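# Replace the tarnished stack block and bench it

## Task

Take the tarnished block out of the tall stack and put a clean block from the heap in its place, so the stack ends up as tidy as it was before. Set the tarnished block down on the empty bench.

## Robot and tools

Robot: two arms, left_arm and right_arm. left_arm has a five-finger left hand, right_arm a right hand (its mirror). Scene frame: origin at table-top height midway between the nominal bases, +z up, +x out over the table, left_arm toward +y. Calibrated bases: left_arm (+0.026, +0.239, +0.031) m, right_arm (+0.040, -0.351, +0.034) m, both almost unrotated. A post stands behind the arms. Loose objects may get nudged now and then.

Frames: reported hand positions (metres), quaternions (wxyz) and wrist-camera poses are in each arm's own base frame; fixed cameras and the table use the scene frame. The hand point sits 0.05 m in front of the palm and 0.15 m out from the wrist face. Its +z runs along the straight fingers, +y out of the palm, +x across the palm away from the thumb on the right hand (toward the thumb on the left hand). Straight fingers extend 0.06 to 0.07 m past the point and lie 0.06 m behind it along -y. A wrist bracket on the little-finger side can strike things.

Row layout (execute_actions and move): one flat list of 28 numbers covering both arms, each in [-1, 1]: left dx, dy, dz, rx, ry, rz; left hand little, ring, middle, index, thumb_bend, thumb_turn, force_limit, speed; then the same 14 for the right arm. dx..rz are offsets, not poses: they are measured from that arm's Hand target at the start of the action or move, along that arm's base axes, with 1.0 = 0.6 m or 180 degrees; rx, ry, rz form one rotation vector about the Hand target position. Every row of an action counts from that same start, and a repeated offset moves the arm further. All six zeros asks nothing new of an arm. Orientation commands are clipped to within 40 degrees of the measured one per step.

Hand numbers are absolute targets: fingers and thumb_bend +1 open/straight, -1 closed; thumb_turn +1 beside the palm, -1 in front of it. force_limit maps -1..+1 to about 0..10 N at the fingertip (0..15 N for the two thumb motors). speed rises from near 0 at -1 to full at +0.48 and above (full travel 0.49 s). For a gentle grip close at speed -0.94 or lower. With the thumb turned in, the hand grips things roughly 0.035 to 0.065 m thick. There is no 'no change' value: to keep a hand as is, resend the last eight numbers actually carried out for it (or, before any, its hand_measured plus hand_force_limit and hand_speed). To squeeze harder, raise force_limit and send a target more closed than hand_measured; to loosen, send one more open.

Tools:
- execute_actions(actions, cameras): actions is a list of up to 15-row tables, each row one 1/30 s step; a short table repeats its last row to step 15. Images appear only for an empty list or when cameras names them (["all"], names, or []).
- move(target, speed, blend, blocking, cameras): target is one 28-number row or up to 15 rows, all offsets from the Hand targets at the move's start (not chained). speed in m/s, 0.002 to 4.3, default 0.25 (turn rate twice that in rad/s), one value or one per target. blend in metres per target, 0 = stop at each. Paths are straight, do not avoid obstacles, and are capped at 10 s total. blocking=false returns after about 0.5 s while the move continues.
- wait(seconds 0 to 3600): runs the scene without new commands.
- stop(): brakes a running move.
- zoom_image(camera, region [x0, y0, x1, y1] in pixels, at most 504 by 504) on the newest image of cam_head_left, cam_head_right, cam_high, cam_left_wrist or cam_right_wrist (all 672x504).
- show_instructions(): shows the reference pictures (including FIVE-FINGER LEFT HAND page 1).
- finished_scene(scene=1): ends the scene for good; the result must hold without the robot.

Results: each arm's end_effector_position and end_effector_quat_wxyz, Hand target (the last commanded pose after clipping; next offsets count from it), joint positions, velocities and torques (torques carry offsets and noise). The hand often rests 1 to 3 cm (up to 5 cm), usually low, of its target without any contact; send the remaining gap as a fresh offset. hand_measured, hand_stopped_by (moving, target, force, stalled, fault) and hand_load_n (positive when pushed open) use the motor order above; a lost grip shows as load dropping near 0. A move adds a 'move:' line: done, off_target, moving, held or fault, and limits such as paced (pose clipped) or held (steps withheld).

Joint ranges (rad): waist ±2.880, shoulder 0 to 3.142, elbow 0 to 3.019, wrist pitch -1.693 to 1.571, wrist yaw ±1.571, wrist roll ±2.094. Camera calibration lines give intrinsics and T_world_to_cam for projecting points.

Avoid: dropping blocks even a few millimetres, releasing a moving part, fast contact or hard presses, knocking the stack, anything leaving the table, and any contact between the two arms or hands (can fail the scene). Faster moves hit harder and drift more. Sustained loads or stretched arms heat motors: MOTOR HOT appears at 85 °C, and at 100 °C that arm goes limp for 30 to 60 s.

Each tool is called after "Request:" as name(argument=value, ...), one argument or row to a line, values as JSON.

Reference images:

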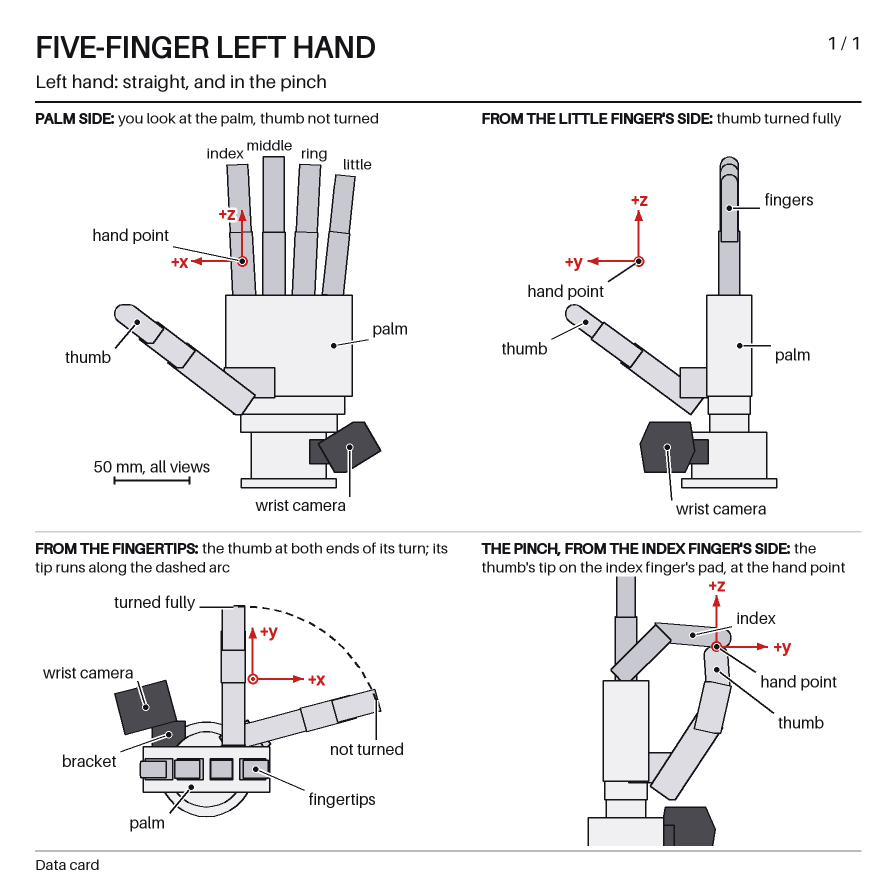

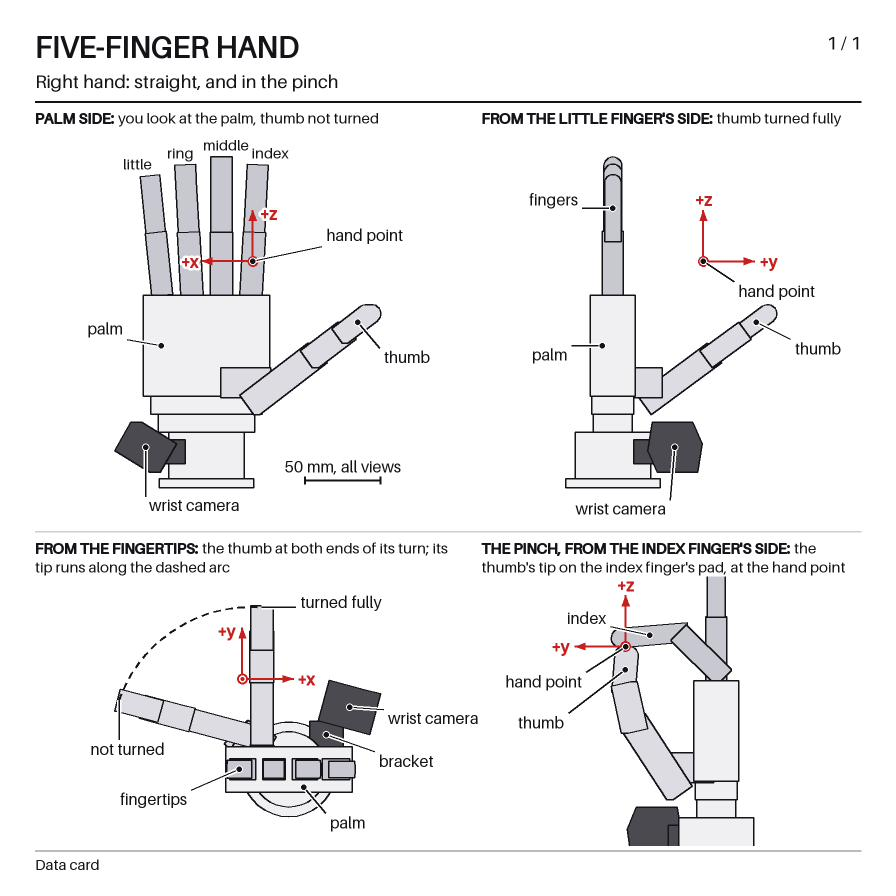

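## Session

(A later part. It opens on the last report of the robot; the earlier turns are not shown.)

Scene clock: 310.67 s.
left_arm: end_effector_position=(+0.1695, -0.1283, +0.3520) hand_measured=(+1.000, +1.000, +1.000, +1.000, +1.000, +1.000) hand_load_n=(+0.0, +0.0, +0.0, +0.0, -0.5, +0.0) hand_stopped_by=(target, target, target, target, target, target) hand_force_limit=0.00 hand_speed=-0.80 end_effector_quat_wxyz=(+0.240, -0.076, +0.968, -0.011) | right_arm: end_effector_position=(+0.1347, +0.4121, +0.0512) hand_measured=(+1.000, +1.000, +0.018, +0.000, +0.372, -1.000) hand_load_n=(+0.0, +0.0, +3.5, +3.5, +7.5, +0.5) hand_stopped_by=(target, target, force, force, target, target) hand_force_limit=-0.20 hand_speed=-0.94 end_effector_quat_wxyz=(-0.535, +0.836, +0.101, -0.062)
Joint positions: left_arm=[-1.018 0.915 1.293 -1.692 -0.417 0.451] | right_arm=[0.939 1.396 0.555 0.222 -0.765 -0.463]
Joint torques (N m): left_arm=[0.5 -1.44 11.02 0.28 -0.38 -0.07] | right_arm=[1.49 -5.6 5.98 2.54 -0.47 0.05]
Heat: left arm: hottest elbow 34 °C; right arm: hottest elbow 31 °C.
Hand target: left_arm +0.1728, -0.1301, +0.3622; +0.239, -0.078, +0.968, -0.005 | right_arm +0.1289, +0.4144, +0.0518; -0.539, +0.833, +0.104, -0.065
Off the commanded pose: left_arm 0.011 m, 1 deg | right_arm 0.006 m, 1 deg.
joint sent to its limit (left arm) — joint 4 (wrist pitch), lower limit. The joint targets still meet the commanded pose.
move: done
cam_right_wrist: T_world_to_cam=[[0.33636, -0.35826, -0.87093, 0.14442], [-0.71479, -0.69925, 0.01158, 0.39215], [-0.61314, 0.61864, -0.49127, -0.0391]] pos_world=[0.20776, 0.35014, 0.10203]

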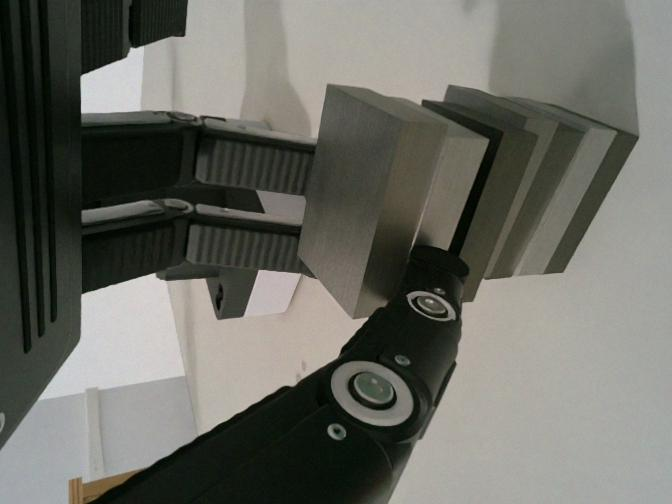

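Request:
move(
  target=[
    [0,0,0,0,0,0,1,1,1,1,1,1,0,-0.8,0,0,-0.009,0,0,0,1,1,-0.4,-0.4,0.37,-1,-0.2,-0.94],
  ],
  speed=0.02,
  cameras=["cam_right_wrist"],
)

Request:
zoom_image(
  camera="cam_right_wrist",
  region=[420, 100, 620, 330],
)

Scene clock: 312.83 s.
left_arm: end_effector_position=(+0.1695, -0.1283, +0.3520) hand_measured=(+1.000, +1.000, +1.000, +1.000, +1.000, +1.000) hand_load_n=(+0.0, +0.0, +0.0, +0.0, +0.0, +0.0) hand_stopped_by=(target, target, target, target, target, target) hand_force_limit=0.00 hand_speed=-0.80 end_effector_quat_wxyz=(+0.240, -0.076, +0.968, -0.011) | right_arm: end_effector_position=(+0.1349, +0.4123, +0.0481) hand_measured=(+1.000, +1.000, +0.018, +0.000, +0.372, -1.000) hand_load_n=(-0.5, +0.0, +4.0, +3.0, +8.0, +0.0) hand_stopped_by=(target, target, force, force, target, target) hand_force_limit=-0.20 hand_speed=-0.94 end_effector_quat_wxyz=(-0.537, +0.835, +0.102, -0.061)
Joint positions: left_arm=[-1.018 0.915 1.293 -1.692 -0.417 0.451] | right_arm=[0.939 1.406 0.549 0.243 -0.765 -0.463]
Joint torques (N m): left_arm=[0.5 -1.03 10.95 0.2 -0.36 -0.05] | right_arm=[1.79 -5.54 5.82 2.39 -0.51 0.07]
Heat: left arm: hottest elbow 34 °C; right arm: hottest elbow 31 °C.
Hand target: left_arm +0.1728, -0.1301, +0.3622; +0.239, -0.078, +0.968, -0.005 | right_arm +0.1288, +0.4143, +0.0463; -0.539, +0.833, +0.104, -0.065
Off the commanded pose: left_arm 0.011 m, 1 deg | right_arm 0.007 m, 1 deg.
joint sent to its limit (left arm) — joint 4 (wrist pitch), lower limit. The joint targets still meet the commanded pose.
move: done
cam_right_wrist: T_world_to_cam=[[0.33895, -0.35441, -0.8715, 0.13989], [-0.71494, -0.69916, 0.00627, 0.39273], [-0.61153, 0.62094, -0.49036, -0.04185]] pos_world=[0.20777, 0.35015, 0.09893]

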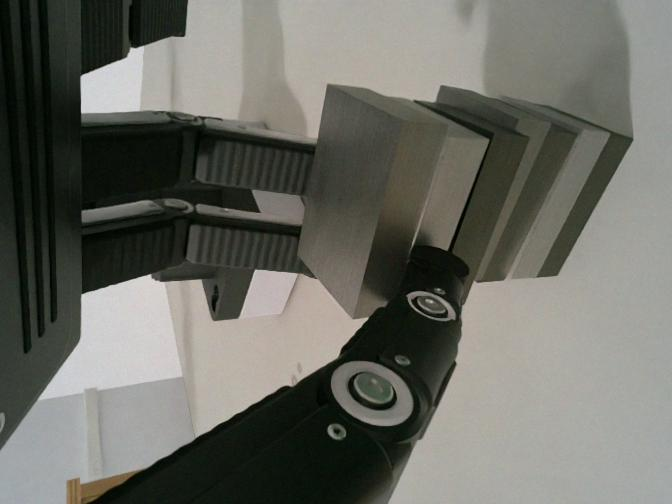

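Scaled by 2.191 from the camera's image (finer frame: 960x720).

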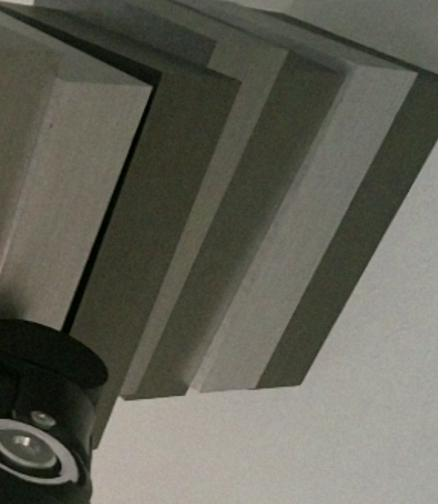

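Request:
move(
  target=[
    [0,0,0,0,0,0,1,1,1,1,1,1,0,-0.8,0.001,0.001,-0.0035,0,0,0,1,1,-0.4,-0.4,0.37,-1,-0.2,-0.94],
  ],
  speed=0.02,
  cameras=["cam_right_wrist"],
)

Request:
zoom_image(
  camera="cam_right_wrist",
  region=[420, 100, 620, 330],
)

Scene clock: 314.47 s.
left_arm: end_effector_position=(+0.1695, -0.1283, +0.3520) hand_measured=(+1.000, +1.000, +1.000, +1.000, +1.000, +1.000) hand_load_n=(+0.0, +0.0, +0.0, +0.0, +0.0, +0.0) hand_stopped_by=(target, target, target, target, target, target) hand_force_limit=0.00 hand_speed=-0.80 end_effector_quat_wxyz=(+0.240, -0.076, +0.968, -0.011) | right_arm: end_effector_position=(+0.1354, +0.4130, +0.0463) hand_measured=(+1.000, +1.000, +0.018, +0.000, +0.372, -1.000) hand_load_n=(+0.0, +0.0, +4.0, +3.0, +8.0, +0.5) hand_stopped_by=(target, target, force, force, target, target) hand_force_limit=-0.20 hand_speed=-0.94 end_effector_quat_wxyz=(-0.537, +0.835, +0.102, -0.061)
Joint positions: left_arm=[-1.018 0.915 1.293 -1.692 -0.417 0.451] | right_arm=[0.939 1.414 0.549 0.252 -0.765 -0.462]
Joint torques (N m): left_arm=[0.5 -1.67 11.04 0.1 -0.38 0] | right_arm=[2.14 -5.07 5.86 2.41 -0.46 0.04]
Heat: left arm: hottest elbow 34 °C; right arm: hottest elbow 31 °C.
Hand target: left_arm +0.1728, -0.1301, +0.3622; +0.239, -0.078, +0.968, -0.005 | right_arm +0.1294, +0.4149, +0.0442; -0.539, +0.833, +0.104, -0.065
Off the commanded pose: left_arm 0.011 m, 1 deg | right_arm 0.007 m, 1 deg.
joint sent to its limit (left arm) — joint 4 (wrist pitch), lower limit. The joint targets still meet the commanded pose.
move: done
cam_right_wrist: T_world_to_cam=[[0.33903, -0.35397, -0.87164, 0.13813], [-0.71503, -0.69907, 0.00578, 0.39355], [-0.61138, 0.62129, -0.49011, -0.04303]] pos_world=[0.20827, 0.35075, 0.09703]

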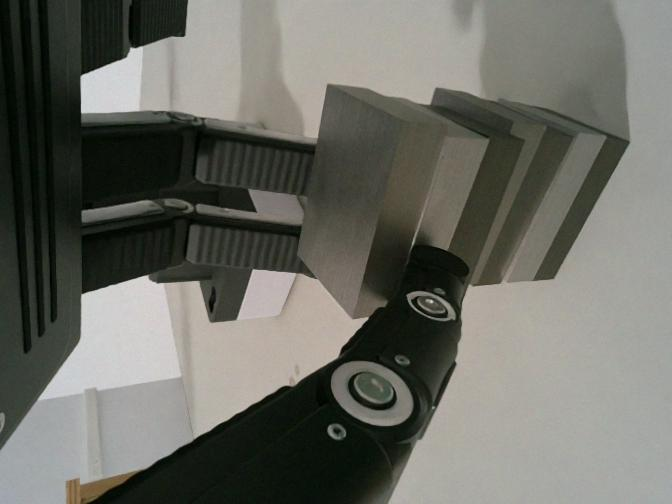

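Scaled by 2.191 from the camera's image (finer frame: 960x720).

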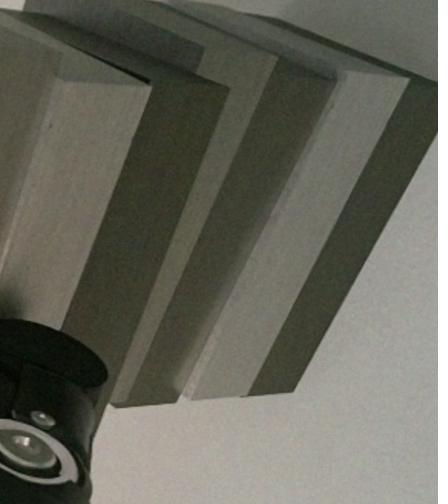

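Request:
move(
  target=[
    [0,0,0,0,0,0,1,1,1,1,1,1,0,-0.8,0,0,0,0,0,0,1,1,0.15,0.15,0.37,-1,-0.2,-0.85],
    [0,0,0,0,0,0,1,1,1,1,1,1,0,-0.8,0,0,0,0,0,0,1,1,0.25,0.25,0.42,-1,-0.2,-0.85],
  ],
  speed=0.02,
  cameras=["cam_right_wrist"],
)

Request:
zoom_image(
  camera="cam_right_wrist",
  region=[280, 70, 640, 340],
)

Scene clock: 317.50 s.
left_arm: end_effector_position=(+0.1695, -0.1283, +0.3520) hand_measured=(+1.000, +1.000, +1.000, +1.000, +1.000, +1.000) hand_load_n=(+0.0, +0.0, +0.0, +0.0, -0.5, +0.0) hand_stopped_by=(target, target, target, target, target, target) hand_force_limit=0.00 hand_speed=-0.80 end_effector_quat_wxyz=(+0.240, -0.076, +0.968, -0.011) | right_arm: end_effector_position=(+0.1360, +0.4140, +0.0472) hand_measured=(+1.000, +1.000, +0.250, +0.250, +0.420, -1.000) hand_load_n=(+0.0, +0.0, +0.0, +0.0, +0.0, +0.0) hand_stopped_by=(target, target, target, target, target, target) hand_force_limit=-0.20 hand_speed=-0.85 end_effector_quat_wxyz=(-0.540, +0.834, +0.103, -0.059)
Joint positions: left_arm=[-1.018 0.915 1.293 -1.692 -0.417 0.451] | right_arm=[0.939 1.414 0.549 0.258 -0.765 -0.461]
Joint torques (N m): left_arm=[0.56 -0.5 10.91 -0.06 -0.35 0.05] | right_arm=[2.32 -5.48 5.72 2.28 -0.5 0.07]
Heat: left arm: hottest elbow 34 °C; right arm: hottest elbow 31 °C.
Hand target: left_arm +0.1728, -0.1301, +0.3622; +0.239, -0.078, +0.968, -0.005 | right_arm +0.1294, +0.4149, +0.0442; -0.539, +0.833, +0.104, -0.065
Off the commanded pose: left_arm 0.011 m, 1 deg | right_arm 0.007 m, 1 deg.
joint sent to its limit (left arm) — joint 4 (wrist pitch), lower limit. The joint targets still meet the commanded pose.
move: done
cam_right_wrist: T_world_to_cam=[[0.34147, -0.34959, -0.87246, 0.13706], [-0.71542, -0.69869, -0.00005, 0.39486], [-0.60956, 0.62419, -0.48869, -0.04432]] pos_world=[0.20867, 0.35146, 0.09794]

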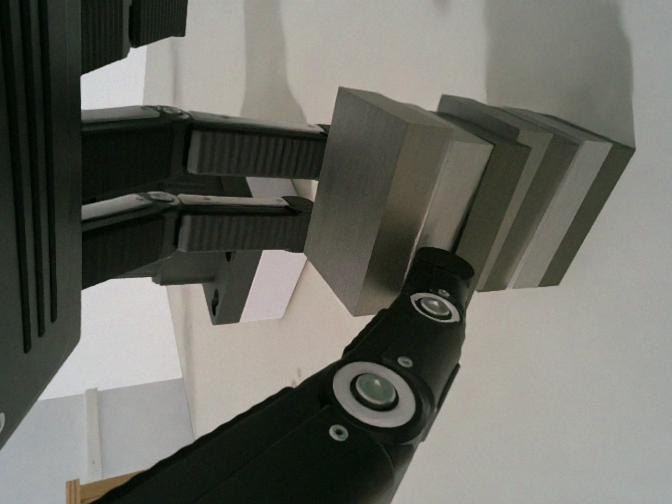

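Scaled by 1.400 from the camera's image (finer frame: 960x720).

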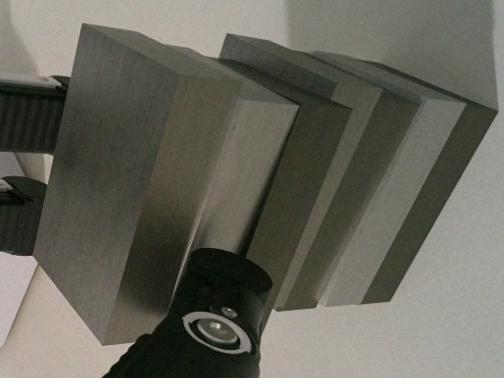

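Request:
move(
  target=[
    [0,0,0,0,0,0,1,1,1,1,1,1,0,-0.8,0,0,0,0,0,0,1,1,0.25,0.25,0.52,-1,-0.2,-0.7],
    [0,0,0,0,0,0,1,1,1,1,1,1,0,-0.8,0,-0.001,-0.0135,0,0,0,1,1,0.25,0.25,0.52,-1,-0.2,-0.7],
  ],
  speed=0.03,
  cameras=["cam_right_wrist"],
)

Scene clock: 320.93 s.
left_arm: end_effector_position=(+0.1695, -0.1283, +0.3520) hand_measured=(+1.000, +1.000, +1.000, +1.000, +1.000, +1.000) hand_load_n=(+0.0, +0.0, +0.0, +0.0, +0.0, +0.0) hand_stopped_by=(target, target, target, target, target, target) hand_force_limit=0.00 hand_speed=-0.80 end_effector_quat_wxyz=(+0.240, -0.076, +0.968, -0.011) | right_arm: end_effector_position=(+0.1384, +0.4173, +0.0455) hand_measured=(+1.000, +1.000, +0.250, +0.250, +0.520, -1.000) hand_load_n=(+0.0, +0.0, +0.5, +0.0, +0.0, +0.0) hand_stopped_by=(target, target, target, target, target, target) hand_force_limit=-0.20 hand_speed=-0.70 end_effector_quat_wxyz=(-0.544, +0.830, +0.105, -0.055)
Joint positions: left_arm=[-1.018 0.915 1.293 -1.692 -0.417 0.451] | right_arm=[0.939 1.428 0.549 0.289 -0.766 -0.461]
Joint torques (N m): left_arm=[0.44 -1.44 11.02 0.17 -0.34 -0.05] | right_arm=[2.49 -5.48 5.11 2.22 -0.46 0.08]
Heat: left arm: hottest elbow 34 °C; right arm: hottest elbow 31 °C.
Hand target: left_arm +0.1728, -0.1301, +0.3622; +0.239, -0.078, +0.968, -0.005 | right_arm +0.1294, +0.4143, +0.0361; -0.539, +0.833, +0.104, -0.065
Off the commanded pose: left_arm 0.011 m, 1 deg | right_arm 0.013 m, 1 deg.
joint sent to its limit (left arm) — joint 4 (wrist pitch), lower limit. The joint targets still meet the commanded pose.
move: off_target (right_arm)
cam_right_wrist: T_world_to_cam=[[0.34937, -0.33855, -0.87368, 0.13021], [-0.71513, -0.69883, -0.01517, 0.3995], [-0.60542, 0.63009, -0.48626, -0.04891]] pos_world=[0.21059, 0.35409, 0.09605]

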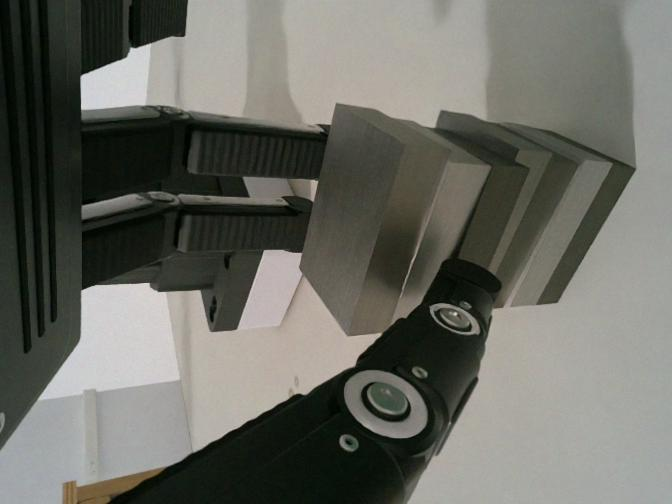

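Request:
move(
  target=[
    [0,0,0,0,0,0,1,1,1,1,1,1,0,-0.8,-0.003,-0.010,-0.006,0,0,0,1,1,0.25,0.25,0.52,-1,-0.2,-0.7],
  ],
  speed=0.03,
  cameras=["cam_right_wrist"],
)

Scene clock: 327.47 s.
left_arm: end_effector_position=(+0.1695, -0.1283, +0.3520) hand_measured=(+1.000, +1.000, +1.000, +1.000, +1.000, +1.000) hand_load_n=(+0.0, +0.0, +0.0, +0.0, +0.0, +0.0) hand_stopped_by=(target, target, target, target, target, target) hand_force_limit=0.00 hand_speed=-0.80 end_effector_quat_wxyz=(+0.240, -0.076, +0.968, -0.011) | right_arm: end_effector_position=(+0.1333, +0.4115, +0.0401) hand_measured=(+1.000, +1.000, +0.250, +0.250, +0.520, -1.000) hand_load_n=(+0.0, +0.0, +0.0, +0.0, +0.0, +0.0) hand_stopped_by=(target, target, target, target, target, target) hand_force_limit=-0.20 hand_speed=-0.70 end_effector_quat_wxyz=(-0.543, +0.831, +0.105, -0.059)
Joint positions: left_arm=[-1.018 0.915 1.293 -1.692 -0.417 0.451] | right_arm=[0.939 1.428 0.529 0.301 -0.771 -0.461]
Joint torques (N m): left_arm=[0.09 -2.02 11.14 0.2 -0.41 -0.01] | right_arm=[1.44 -5.42 5.09 2.29 -0.5 0.05]
Heat: left arm: hottest elbow 34 °C; right arm: hottest elbow 30 °C.
Hand target: left_arm +0.1728, -0.1301, +0.3622; +0.239, -0.078, +0.968, -0.005 | right_arm +0.1277, +0.4084, +0.0327; -0.539, +0.833, +0.104, -0.065
Off the commanded pose: left_arm 0.011 m, 1 deg | right_arm 0.010 m, 1 deg.
joint sent to its limit (left arm) — joint 4 (wrist pitch), lower limit. The joint targets still meet the commanded pose.
move: done
cam_right_wrist: T_world_to_cam=[[0.34498, -0.34081, -0.87455, 0.12688], [-0.71229, -0.70185, -0.00747, 0.39224], [-0.61125, 0.62551, -0.48488, -0.04834]] pos_world=[0.20607, 0.34877, 0.09045]

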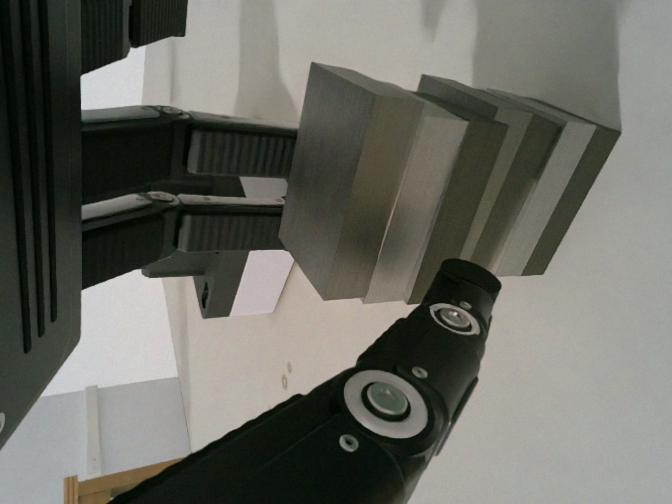

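Request:
move(
  target=[
    [0,0,0,0,0,0,1,1,1,1,1,1,0,-0.8,0.029,0.011,0.005,0,0,0,1,1,0.25,0.25,0.52,-1,-0.2,-0.7],
  ],
  speed=0.03,
  cameras=["cam_right_wrist"],
)

Scene clock: 330.53 s.
left_arm: end_effector_position=(+0.1695, -0.1283, +0.3520) hand_measured=(+1.000, +1.000, +1.000, +1.000, +1.000, +1.000) hand_load_n=(+0.0, +0.0, +0.0, +0.0, +0.0, +0.0) hand_stopped_by=(target, target, target, target, target, target) hand_force_limit=0.00 hand_speed=-0.80 end_effector_quat_wxyz=(+0.240, -0.076, +0.968, -0.011) | right_arm: end_effector_position=(+0.1319, +0.4061, +0.0313) hand_measured=(+1.000, +1.000, +0.250, +0.250, +0.520, -1.000) hand_load_n=(+0.0, +0.0, +0.0, +0.0, +0.0, +0.0) hand_stopped_by=(target, target, target, target, target, target) hand_force_limit=-0.20 hand_speed=-0.70 end_effector_quat_wxyz=(-0.536, +0.835, +0.102, -0.073)
Joint positions: left_arm=[-1.018 0.915 1.293 -1.692 -0.417 0.451] | right_arm=[0.927 1.451 0.529 0.289 -0.795 -0.469]
Joint torques (N m): left_arm=[0.03 -1.85 10.99 0.06 -0.37 0.02] | right_arm=[0.91 -5.95 8.12 1.24 -0.51 -0.11]
Heat: left arm: hottest elbow 34 °C; right arm: hottest elbow 30 °C.
Hand target: left_arm +0.1728, -0.1301, +0.3622; +0.239, -0.078, +0.968, -0.005 | right_arm +0.1451, +0.4150, +0.0357; -0.539, +0.833, +0.104, -0.065
Off the commanded pose: left_arm 0.011 m, 1 deg | right_arm 0.017 m, 1 deg.
joint sent to its limit (left arm) — joint 4 (wrist pitch), lower limit. The joint targets still meet the commanded pose.
move: off_target (right_arm)
cam_right_wrist: T_world_to_cam=[[0.3266, -0.35338, -0.87661, 0.12549], [-0.70457, -0.70925, 0.02341, 0.3885], [-0.63001, 0.60999, -0.48062, -0.0415]] pos_world=[0.20659, 0.3452, 0.08097]

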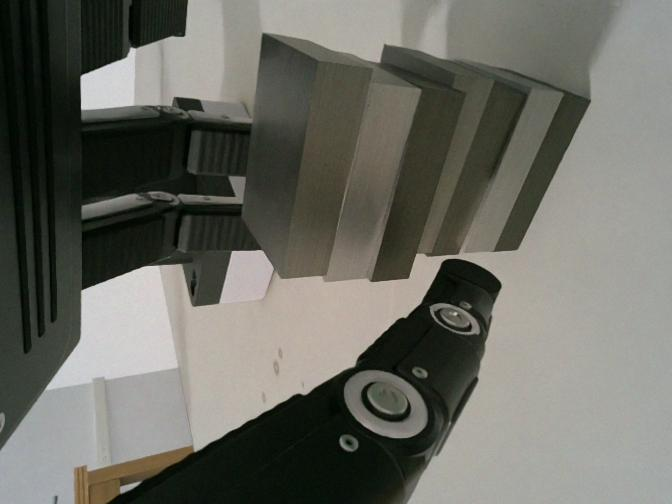

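Request:
move(
  target=[
    [0,0,0,0,0,0,1,1,1,1,1,1,0,-0.8,0.005,0.005,0.014,0,0,0,1,1,0.25,0.25,0.52,-1,-0.2,-0.7],
  ],
  speed=0.03,
  cameras=["cam_right_wrist"],
)

Scene clock: 332.17 s.
left_arm: end_effector_position=(+0.1695, -0.1283, +0.3520) hand_measured=(+1.000, +1.000, +1.000, +1.000, +1.000, +1.000) hand_load_n=(+0.0, +0.0, +0.0, +0.0, +0.0, +0.0) hand_stopped_by=(target, target, target, target, target, target) hand_force_limit=0.00 hand_speed=-0.80 end_effector_quat_wxyz=(+0.240, -0.076, +0.968, -0.011) | right_arm: end_effector_position=(+0.1319, +0.4061, +0.0316) hand_measured=(+1.000, +1.000, +0.250, +0.250, +0.520, -1.000) hand_load_n=(+0.0, +0.0, +0.0, +0.0, +0.0, +0.0) hand_stopped_by=(target, target, target, target, target, target) hand_force_limit=-0.20 hand_speed=-0.70 end_effector_quat_wxyz=(-0.530, +0.839, +0.099, -0.079)
Joint positions: left_arm=[-1.018 0.915 1.293 -1.692 -0.417 0.451] | right_arm=[0.927 1.451 0.542 0.254 -0.796 -0.471]
Joint torques (N m): left_arm=[0.15 -1.03 10.97 0.16 -0.37 -0.05] | right_arm=[0.32 -6.71 8.44 1.39 -0.53 -0.08]
Heat: left arm: hottest elbow 34 °C; right arm: hottest elbow 30 °C.
Hand target: left_arm +0.1728, -0.1301, +0.3622; +0.239, -0.078, +0.968, -0.005 | right_arm +0.1480, +0.4180, +0.0441; -0.539, +0.833, +0.104, -0.065
Off the commanded pose: left_arm 0.011 m, 1 deg | right_arm 0.024 m, 2 deg.
joint sent to its limit (left arm) — joint 4 (wrist pitch), lower limit. The joint targets still meet the commanded pose.
move: off_target (right_arm)
cam_right_wrist: T_world_to_cam=[[0.31672, -0.36743, -0.87446, 0.13263], [-0.70321, -0.70965, 0.04348, 0.38787], [-0.63654, 0.60116, -0.48314, -0.03674]] pos_world=[0.20736, 0.34607, 0.08136]

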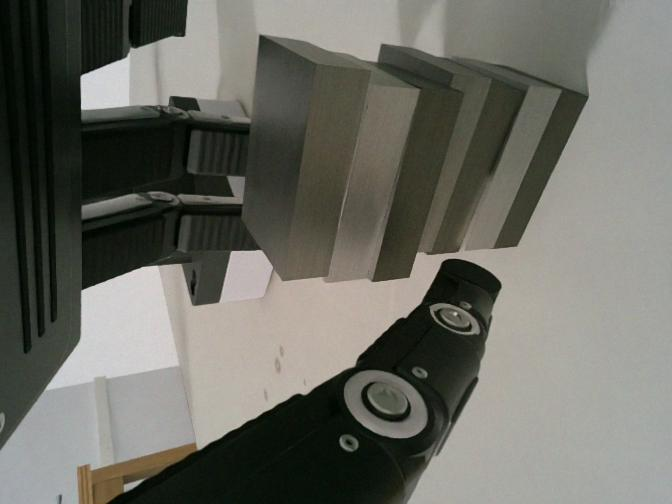

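Request:
move(
  target=[
    [0,0,0,0,0,0,1,1,1,1,1,1,0,-0.8,0.004,0.0,0.014,0,0,0,1,1,0.25,0.25,0.52,-1,-0.2,-0.7],
  ],
  speed=0.03,
  cameras=["cam_right_wrist"],
)

Scene clock: 333.80 s.
left_arm: end_effector_position=(+0.1695, -0.1283, +0.3520) hand_measured=(+1.000, +1.000, +1.000, +1.000, +1.000, +1.000) hand_load_n=(+0.0, +0.0, +0.0, +0.0, +0.0, +0.0) hand_stopped_by=(target, target, target, target, target, target) hand_force_limit=0.00 hand_speed=-0.80 end_effector_quat_wxyz=(+0.240, -0.076, +0.968, -0.011) | right_arm: end_effector_position=(+0.1343, +0.4060, +0.0384) hand_measured=(+1.000, +1.000, +0.250, +0.250, +0.520, -1.000) hand_load_n=(+0.0, +0.0, +0.0, +0.0, +0.0, +0.0) hand_stopped_by=(target, target, target, target, target, target) hand_force_limit=-0.20 hand_speed=-0.70 end_effector_quat_wxyz=(-0.529, +0.839, +0.098, -0.080)
Joint positions: left_arm=[-1.018 0.915 1.293 -1.692 -0.417 0.451] | right_arm=[0.921 1.434 0.554 0.218 -0.8 -0.475]
Joint torques (N m): left_arm=[0.09 -2.26 11.08 0.16 -0.38 -0.02] | right_arm=[0.09 -7.41 8.68 1.37 -0.56 -0.11]
Heat: left arm: hottest elbow 34 °C; right arm: hottest elbow 30 °C.
Hand target: left_arm +0.1728, -0.1301, +0.3622; +0.239, -0.078, +0.968, -0.005 | right_arm +0.1505, +0.4180, +0.0524; -0.539, +0.833, +0.104, -0.065
Off the commanded pose: left_arm 0.011 m, 1 deg | right_arm 0.024 m, 2 deg.
joint sent to its limit (left arm) — joint 4 (wrist pitch), lower limit. The joint targets still meet the commanded pose.
move: off_target (right_arm)
cam_right_wrist: T_world_to_cam=[[0.31422, -0.37018, -0.87421, 0.13915], [-0.70353, -0.70908, 0.04739, 0.38886], [-0.63743, 0.60014, -0.48324, -0.03136]] pos_world=[0.20986, 0.34606, 0.08806]

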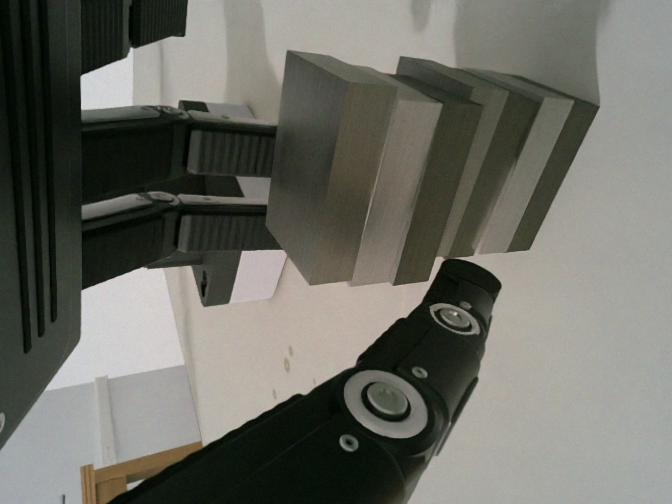

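Request:
move(
  target=[
    [0,0,0,0,0,0,1,1,1,1,1,1,0,-0.8,0.008,0.017,0.0,0,0,0,1,1,0.25,0.25,0.52,-1,-0.2,-0.7],
  ],
  speed=0.03,
  cameras=["cam_right_wrist"],
)

Scene clock: 335.57 s.
left_arm: end_effector_position=(+0.1695, -0.1283, +0.3520) hand_measured=(+1.000, +1.000, +1.000, +1.000, +1.000, +1.000) hand_load_n=(+0.0, +0.0, +0.0, +0.0, +0.0, +0.0) hand_stopped_by=(target, target, target, target, target, target) hand_force_limit=0.00 hand_speed=-0.80 end_effector_quat_wxyz=(+0.240, -0.076, +0.968, -0.011) | right_arm: end_effector_position=(+0.1423, +0.4162, +0.0458) hand_measured=(+1.000, +1.000, +0.250, +0.250, +0.520, -1.000) hand_load_n=(+0.0, +0.0, +0.0, +0.0, +0.0, +0.0) hand_stopped_by=(target, target, target, target, target, target) hand_force_limit=-0.20 hand_speed=-0.70 end_effector_quat_wxyz=(-0.535, +0.836, +0.102, -0.074)
Joint positions: left_arm=[-1.018 0.915 1.293 -1.692 -0.417 0.451] | right_arm=[0.921 1.442 0.583 0.218 -0.799 -0.476]
Joint torques (N m): left_arm=[0.26 -1.67 11.08 0.09 -0.39 -0.02] | right_arm=[0.5 -5.36 9.09 1.51 -0.39 -0.05]
Heat: left arm: hottest elbow 34 °C; right arm: hottest elbow 30 °C.
Hand target: left_arm +0.1728, -0.1301, +0.3622; +0.239, -0.078, +0.968, -0.005 | right_arm +0.1553, +0.4282, +0.0525; -0.539, +0.833, +0.104, -0.065
Off the commanded pose: left_arm 0.011 m, 1 deg | right_arm 0.019 m, 1 deg.
joint sent to its limit (left arm) — joint 4 (wrist pitch), lower limit. The joint targets still meet the commanded pose.
move: off_target (right_arm)
cam_right_wrist: T_world_to_cam=[[0.32564, -0.35639, -0.87576, 0.13957], [-0.70457, -0.70913, 0.02659, 0.40244], [-0.6305, 0.60838, -0.48202, -0.03332]] pos_world=[0.21709, 0.3554, 0.09547]

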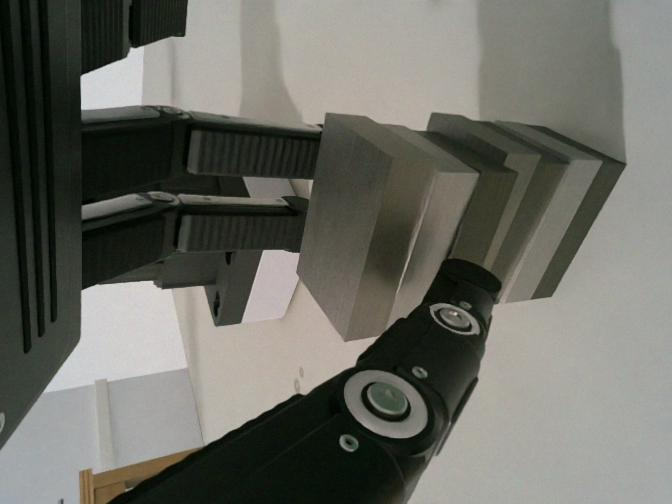

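Request:
move(
  target=[
    [0,0,0,0,0,0,1,1,1,1,1,1,0,-0.8,0.0,0.0,-0.015,0,0,0,1,1,0.25,0.25,0.52,-1,-0.2,-0.7],
  ],
  speed=0.03,
  cameras=["cam_right_wrist"],
)

Scene clock: 341.50 s.
left_arm: end_effector_position=(+0.1695, -0.1283, +0.3520) hand_measured=(+1.000, +1.000, +1.000, +1.000, +1.000, +1.000) hand_load_n=(+0.0, +0.0, +0.0, +0.0, +0.0, +0.5) hand_stopped_by=(target, target, target, target, target, target) hand_force_limit=0.00 hand_speed=-0.80 end_effector_quat_wxyz=(+0.240, -0.076, +0.968, -0.011) | right_arm: end_effector_position=(+0.1423, +0.4161, +0.0368) hand_measured=(+1.000, +1.000, +0.250, +0.250, +0.520, -1.000) hand_load_n=(+0.5, +0.0, +0.0, +0.0, +0.0, +0.0) hand_stopped_by=(target, target, target, target, target, target) hand_force_limit=-0.20 hand_speed=-0.70 end_effector_quat_wxyz=(-0.530, +0.838, +0.099, -0.078)
Joint positions: left_arm=[-1.018 0.915 1.293 -1.692 -0.417 0.451] | right_arm=[0.921 1.468 0.583 0.229 -0.799 -0.476]
Joint torques (N m): left_arm=[0.21 -0.97 11 0.21 -0.37 0.01] | right_arm=[1.14 -6.12 8.13 2.15 -0.4 -0.04]
Heat: left arm: hottest elbow 34 °C; right arm: hottest elbow 30 °C.
Hand target: left_arm +0.1728, -0.1301, +0.3622; +0.239, -0.078, +0.968, -0.005 | right_arm +0.1554, +0.4282, +0.0434; -0.539, +0.833, +0.104, -0.065
Off the commanded pose: left_arm 0.011 m, 1 deg | right_arm 0.019 m, 2 deg.
joint sent to its limit (left arm) — joint 4 (wrist pitch), lower limit. The joint targets still meet the commanded pose.
move: off_target (right_arm)
cam_right_wrist: T_world_to_cam=[[0.31801, -0.36664, -0.87432, 0.13709], [-0.70447, -0.70855, 0.0409, 0.40181], [-0.6345, 0.60293, -0.48362, -0.03467]] pos_world=[0.21747, 0.35587, 0.08666]

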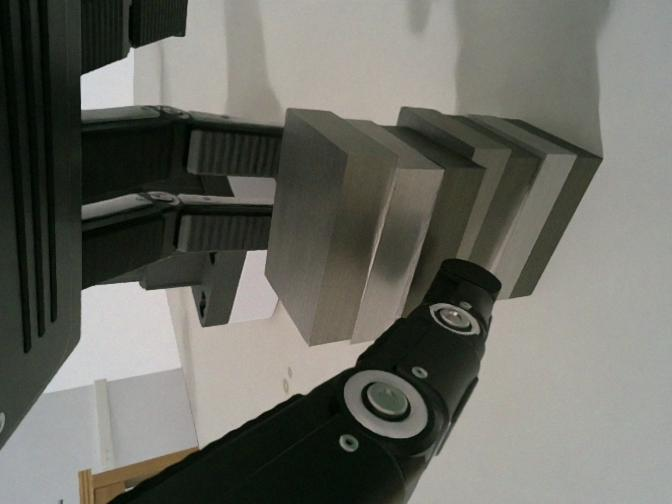

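Request:
move(
  target=[
    [0,0,0,0,0,0,1,1,1,1,1,1,0,-0.8,0,0,0,0,0,0,1,1,0.15,0.15,0.40,-1,-0.2,-0.85],
  ],
  speed=0.03,
  cameras=["cam_right_wrist"],
)

Request:
zoom_image(
  camera="cam_right_wrist",
  region=[260, 80, 620, 350],
)

Scene clock: 344.30 s.
left_arm: end_effector_position=(+0.1695, -0.1283, +0.3520) hand_measured=(+1.000, +1.000, +1.000, +1.000, +1.000, +1.000) hand_load_n=(+0.0, +0.0, +0.0, +0.0, +0.0, +0.0) hand_stopped_by=(target, target, target, target, target, target) hand_force_limit=0.00 hand_speed=-0.80 end_effector_quat_wxyz=(+0.240, -0.076, +0.968, -0.011) | right_arm: end_effector_position=(+0.1424, +0.4161, +0.0366) hand_measured=(+1.000, +1.000, +0.150, +0.150, +0.400, -1.000) hand_load_n=(+0.0, +0.0, +0.0, +0.0, +1.5, +0.0) hand_stopped_by=(target, target, target, target, target, target) hand_force_limit=-0.20 hand_speed=-0.85 end_effector_quat_wxyz=(-0.530, +0.839, +0.099, -0.078)
Joint positions: left_arm=[-1.018 0.915 1.293 -1.692 -0.417 0.451] | right_arm=[0.921 1.469 0.583 0.229 -0.798 -0.476]
Joint torques (N m): left_arm=[0.62 -1.26 10.92 0.17 -0.37 -0.03] | right_arm=[0.38 -5.83 8.12 2 -0.45 -0.01]
Heat: left arm: hottest elbow 34 °C; right arm: hottest elbow 30 °C.
Hand target: left_arm +0.1728, -0.1301, +0.3622; +0.239, -0.078, +0.968, -0.005 | right_arm +0.1553, +0.4282, +0.0435; -0.539, +0.833, +0.104, -0.065
Off the commanded pose: left_arm 0.011 m, 1 deg | right_arm 0.019 m, 2 deg.
joint sent to its limit (left arm) — joint 4 (wrist pitch), lower limit. The joint targets still meet the commanded pose.
move: done
cam_right_wrist: T_world_to_cam=[[0.31796, -0.36739, -0.87403, 0.13709], [-0.70493, -0.70808, 0.04118, 0.40173], [-0.63401, 0.60304, -0.48412, -0.03474]] pos_world=[0.21757, 0.35578, 0.08646]

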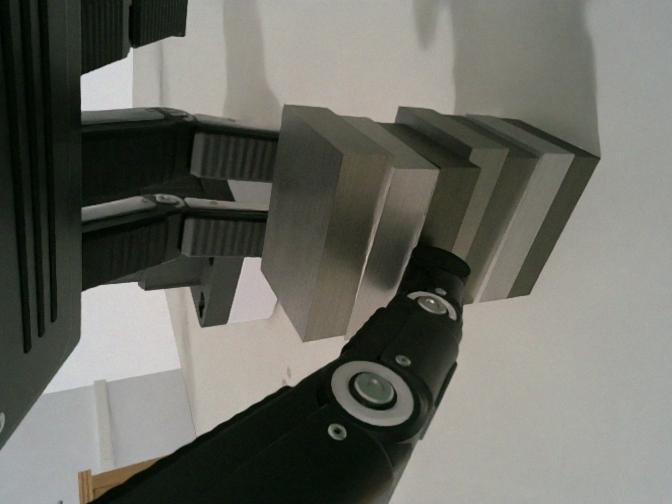

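Scaled by 1.400 from the camera's image (finer frame: 960x720).

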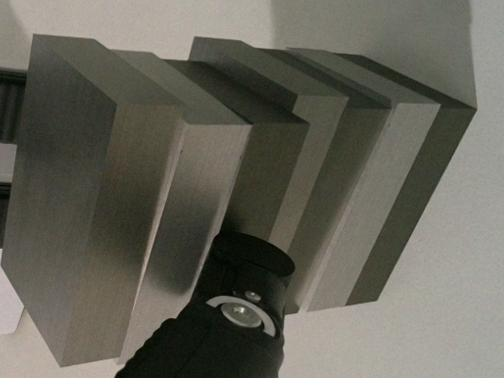

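Request:
move(
  target=[
    [0,0,0,0,0,0,1,1,1,1,1,1,0,-0.8,0,0,0,0,0,0,1,1,-0.4,-0.4,0.40,-1,-0.2,-0.94],
  ],
  speed=0.03,
  cameras=["cam_right_wrist"],
)

Request:
zoom_image(
  camera="cam_right_wrist",
  region=[260, 80, 620, 350],
)

Scene clock: 347.90 s.
left_arm: end_effector_position=(+0.1695, -0.1283, +0.3520) hand_measured=(+1.000, +1.000, +1.000, +1.000, +1.000, +1.000) hand_load_n=(+0.0, +0.0, +0.0, +0.0, +0.0, +0.0) hand_stopped_by=(target, target, target, target, target, target) hand_force_limit=0.00 hand_speed=-0.80 end_effector_quat_wxyz=(+0.240, -0.076, +0.968, -0.011) | right_arm: end_effector_position=(+0.1423, +0.4161, +0.0367) hand_measured=(+1.000, +1.000, +0.010, -0.018, +0.402, -1.000) hand_load_n=(+0.0, +0.0, +2.5, +4.5, +5.5, +0.0) hand_stopped_by=(target, target, force, force, target, target) hand_force_limit=-0.20 hand_speed=-0.94 end_effector_quat_wxyz=(-0.530, +0.839, +0.099, -0.078)
Joint positions: left_arm=[-1.018 0.915 1.293 -1.692 -0.417 0.451] | right_arm=[0.921 1.469 0.583 0.23 -0.798 -0.476]
Joint torques (N m): left_arm=[0.21 -1.32 11.08 0.02 -0.43 -0.03] | right_arm=[0.15 -6.07 8.12 2.13 -0.34 -0.02]
Heat: left arm: hottest elbow 34 °C; right arm: hottest elbow 30 °C.
Hand target: left_arm +0.1728, -0.1301, +0.3622; +0.239, -0.078, +0.968, -0.005 | right_arm +0.1553, +0.4282, +0.0435; -0.539, +0.833, +0.104, -0.065
Off the commanded pose: left_arm 0.011 m, 1 deg | right_arm 0.019 m, 2 deg.
joint sent to its limit (left arm) — joint 4 (wrist pitch), lower limit. The joint targets still meet the commanded pose.
move: done
cam_right_wrist: T_world_to_cam=[[0.31806, -0.36688, -0.87421, 0.13695], [-0.7047, -0.70833, 0.04088, 0.40187], [-0.63422, 0.60305, -0.48383, -0.03479]] pos_world=[0.21757, 0.35587, 0.08646]

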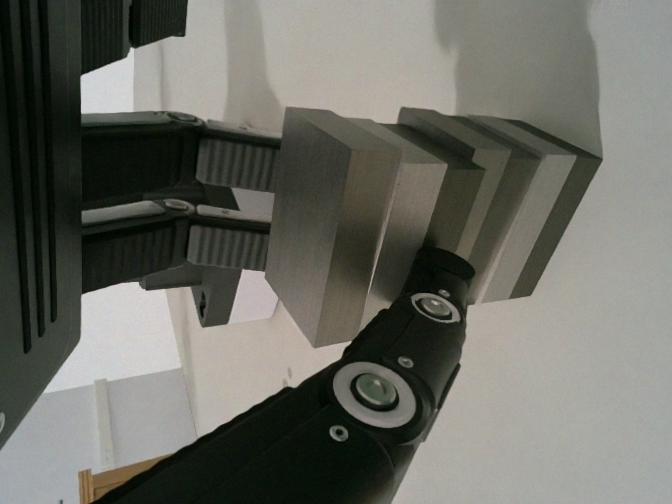

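Scaled by 1.400 from the camera's image (finer frame: 960x720).

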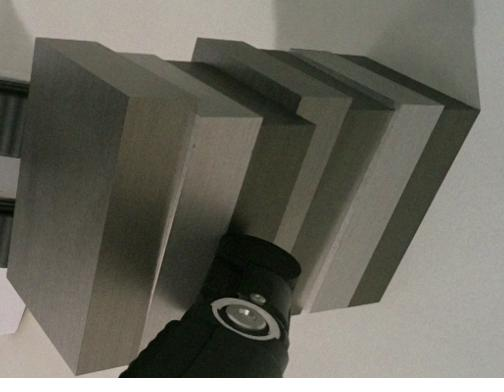

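Request:
move(
  target=[
    [0,0,0,0,0,0,1,1,1,1,1,1,0,-0.8,0.0048,0.0063,0.0433,0.0165,-0.0125,0,1,1,-0.4,-0.4,0.40,-1,-0.2,-0.94],
  ],
  speed=0.04,
  cameras=["cam_right_wrist"],
)

Request:
zoom_image(
  camera="cam_right_wrist",
  region=[260, 80, 620, 350],
)

Scene clock: 354.27 s.
left_arm: end_effector_position=(+0.1695, -0.1283, +0.3520) hand_measured=(+1.000, +1.000, +1.000, +1.000, +1.000, +1.000) hand_load_n=(+0.0, +0.0, +0.0, +0.0, +0.0, +0.0) hand_stopped_by=(target, target, target, target, target, target) hand_force_limit=0.00 hand_speed=-0.80 end_effector_quat_wxyz=(+0.240, -0.076, +0.968, -0.011) | right_arm: end_effector_position=(+0.1449, +0.4183, +0.0487) hand_measured=(+1.000, +1.000, +0.010, -0.018, +0.402, -1.000) hand_load_n=(-0.5, +0.0, +2.0, +3.5, +7.0, +0.0) hand_stopped_by=(target, target, force, force, target, target) hand_force_limit=-0.20 hand_speed=-0.94 end_effector_quat_wxyz=(-0.539, +0.833, +0.104, -0.067)
Joint positions: left_arm=[-1.018 0.915 1.293 -1.692 -0.417 0.451] | right_arm=[0.921 1.438 0.583 0.23 -0.793 -0.476]
Joint torques (N m): left_arm=[0.09 -1.67 11.18 0.21 -0.35 0] | right_arm=[0.03 -7.65 8.27 2.17 -0.64 -0.03]
Heat: left arm: hottest elbow 34 °C; right arm: hottest elbow 30 °C.
Hand target: left_arm +0.1728, -0.1301, +0.3622; +0.239, -0.078, +0.968, -0.005 | right_arm +0.1582, +0.4320, +0.0693; -0.558, +0.820, +0.116, -0.046
Off the commanded pose: left_arm 0.011 m, 1 deg | right_arm 0.028 m, 4 deg.
joint sent to its limit (left arm) — joint 4 (wrist pitch), lower limit. The joint targets still meet the commanded pose.
move: off_target (right_arm)
cam_right_wrist: T_world_to_cam=[[0.33527, -0.34797, -0.8755, 0.13714], [-0.70805, -0.7061, 0.00949, 0.40575], [-0.6215, 0.61672, -0.48312, -0.03634]] pos_world=[0.21873, 0.35663, 0.09866]

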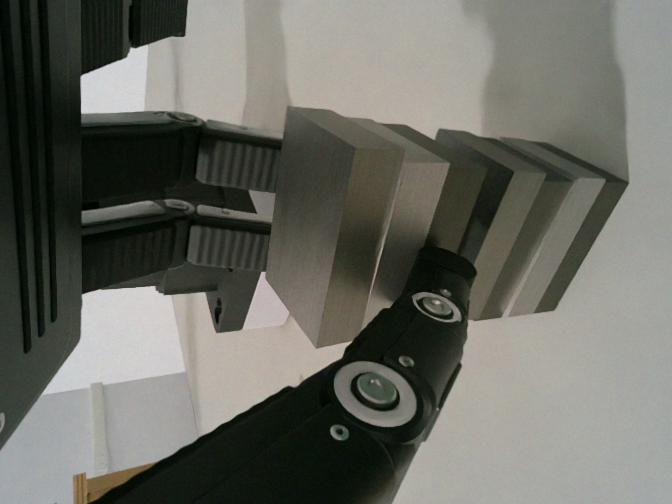

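Scaled by 1.400 from the camera's image (finer frame: 960x720).

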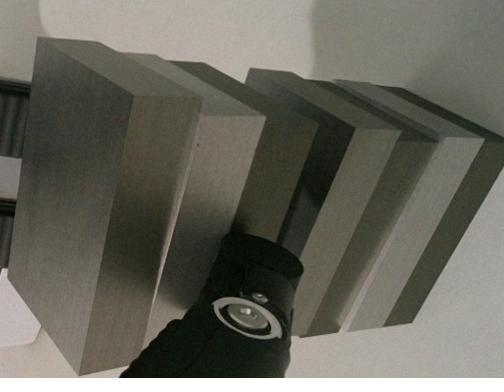

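Request:
zoom_image(
  camera="cam_right_wrist",
  region=[400, 110, 560, 330],
)

Scaled by 2.291 from the camera's image (finer frame: 960x720).

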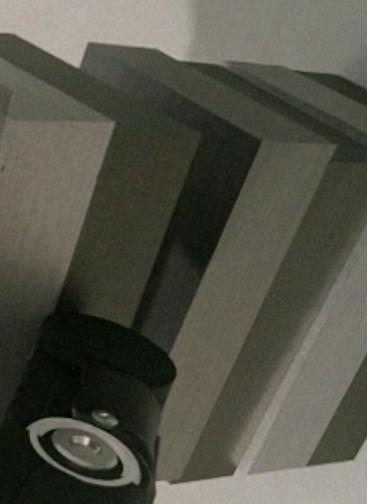

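Request:
move(
  target=[
    [0,0,0,0,0,0,1,1,1,1,1,1,0,-0.8,-0.036,-0.0102,-0.0388,-0.0219,0.0226,-0.0137,1,1,-0.4,-0.4,0.40,-1,-0.2,-0.94],
  ],
  speed=0.03,
  cameras=["cam_right_wrist"],
)

Request:
zoom_image(
  camera="cam_right_wrist",
  region=[400, 110, 560, 330],
)

Scene clock: 371.97 s.
left_arm: end_effector_position=(+0.1695, -0.1283, +0.3520) hand_measured=(+1.000, +1.000, +1.000, +1.000, +1.000, +1.000) hand_load_n=(+0.0, +0.5, +0.0, +0.0, -0.5, +0.0) hand_stopped_by=(target, target, target, target, target, target) hand_force_limit=0.00 hand_speed=-0.80 end_effector_quat_wxyz=(+0.240, -0.076, +0.968, -0.011) | right_arm: end_effector_position=(+0.1420, +0.4220, +0.0449) hand_measured=(+1.000, +1.000, +0.010, -0.018, +0.402, -1.000) hand_load_n=(+0.0, +0.0, +2.0, +3.5, +7.0, +0.0) hand_stopped_by=(target, target, force, force, target, target) hand_force_limit=-0.20 hand_speed=-0.94 end_effector_quat_wxyz=(-0.530, +0.843, +0.074, -0.064)
Joint positions: left_arm=[-1.018 0.915 1.293 -1.692 -0.417 0.451] | right_arm=[0.944 1.439 0.578 0.244 -0.732 -0.412]
Joint torques (N m): left_arm=[0.09 -1.55 11 0.2 -0.36 -0.04] | right_arm=[1.85 -6.01 5.74 2.48 -0.55 0.15]
Heat: left arm: hottest elbow 34 °C; right arm: hottest elbow 30 °C.
Hand target: left_arm +0.1728, -0.1301, +0.3622; +0.239, -0.078, +0.968, -0.005 | right_arm +0.1366, +0.4259, +0.0462; -0.535, +0.839, +0.077, -0.067
Off the commanded pose: left_arm 0.011 m, 1 deg | right_arm 0.007 m, 1 deg.
joint sent to its limit (left arm) — joint 4 (wrist pitch), lower limit. The joint targets still meet the commanded pose.
move: done
cam_right_wrist: T_world_to_cam=[[0.29498, -0.3898, -0.87238, 0.15926], [-0.74385, -0.66673, 0.04639, 0.39311], [-0.59972, 0.63524, -0.48663, -0.05292]] pos_world=[0.2137, 0.3578, 0.09495]

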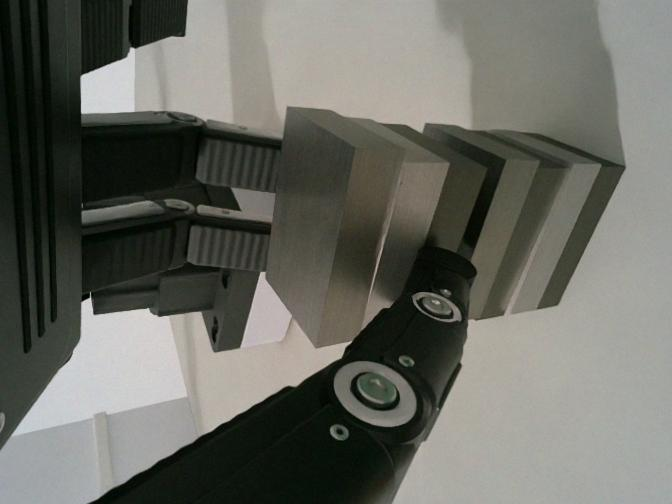

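Scaled by 2.291 from the camera's image (finer frame: 960x720).

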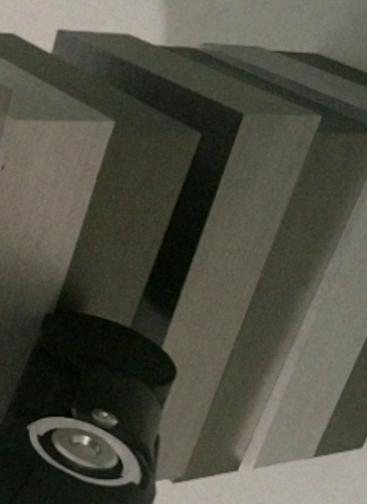

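Request:
move(
  target=[
    [0,0,0,0,0,0,1,1,1,1,1,1,0,-0.8,-0.0006,0.0036,-0.0155,-0.0025,0.0019,0,1,1,-0.4,-0.4,0.40,-1,-0.2,-0.94],
  ],
  speed=0.02,
  cameras=["cam_right_wrist"],
)

Request:
zoom_image(
  camera="cam_right_wrist",
  region=[400, 110, 560, 330],
)

Scene clock: 377.43 s.
left_arm: end_effector_position=(+0.1695, -0.1283, +0.3520) hand_measured=(+1.000, +1.000, +1.000, +1.000, +1.000, +1.000) hand_load_n=(+0.5, +0.0, +0.0, +0.0, +0.0, +0.0) hand_stopped_by=(target, target, target, target, target, target) hand_force_limit=0.00 hand_speed=-0.80 end_effector_quat_wxyz=(+0.240, -0.076, +0.968, -0.011) | right_arm: end_effector_position=(+0.1420, +0.4243, +0.0378) hand_measured=(+1.000, +1.000, +0.010, -0.018, +0.402, -1.000) hand_load_n=(+0.0, +0.0, +2.0, +4.0, +6.5, +0.0) hand_stopped_by=(target, target, force, force, target, target) hand_force_limit=-0.20 hand_speed=-0.94 end_effector_quat_wxyz=(-0.529, +0.843, +0.073, -0.065)
Joint positions: left_arm=[-1.018 0.915 1.293 -1.692 -0.417 0.451] | right_arm=[0.948 1.465 0.578 0.269 -0.729 -0.406]
Joint torques (N m): left_arm=[0.44 -1.14 11.21 0.2 -0.34 0.01] | right_arm=[1.67 -6.53 5.89 2.44 -0.51 0.12]
Heat: left arm: hottest elbow 34 °C; right arm: hottest elbow 30 °C.
Hand target: left_arm +0.1728, -0.1301, +0.3622; +0.239, -0.078, +0.968, -0.005 | right_arm +0.1362, +0.4280, +0.0367; -0.531, +0.841, +0.075, -0.070
Off the commanded pose: left_arm 0.011 m, 1 deg | right_arm 0.007 m, 1 deg.
joint sent to its limit (left arm) — joint 4 (wrist pitch), lower limit. The joint targets still meet the commanded pose.
move: done
cam_right_wrist: T_world_to_cam=[[0.2908, -0.39245, -0.87259, 0.15573], [-0.74451, -0.66564, 0.05126, 0.39451], [-0.60095, 0.63475, -0.48575, -0.05747]] pos_world=[0.21389, 0.36019, 0.08775]

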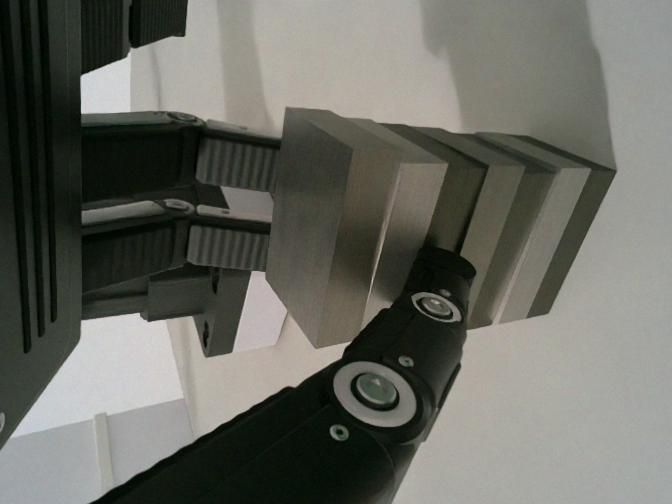

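Scaled by 2.291 from the camera's image (finer frame: 960x720).

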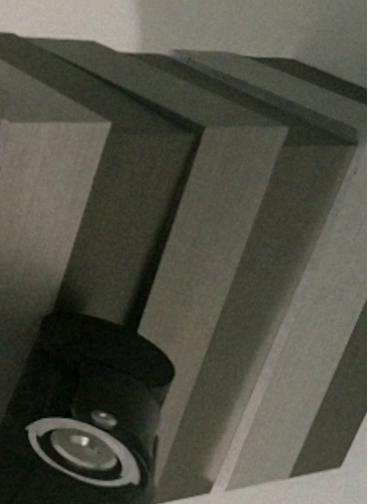

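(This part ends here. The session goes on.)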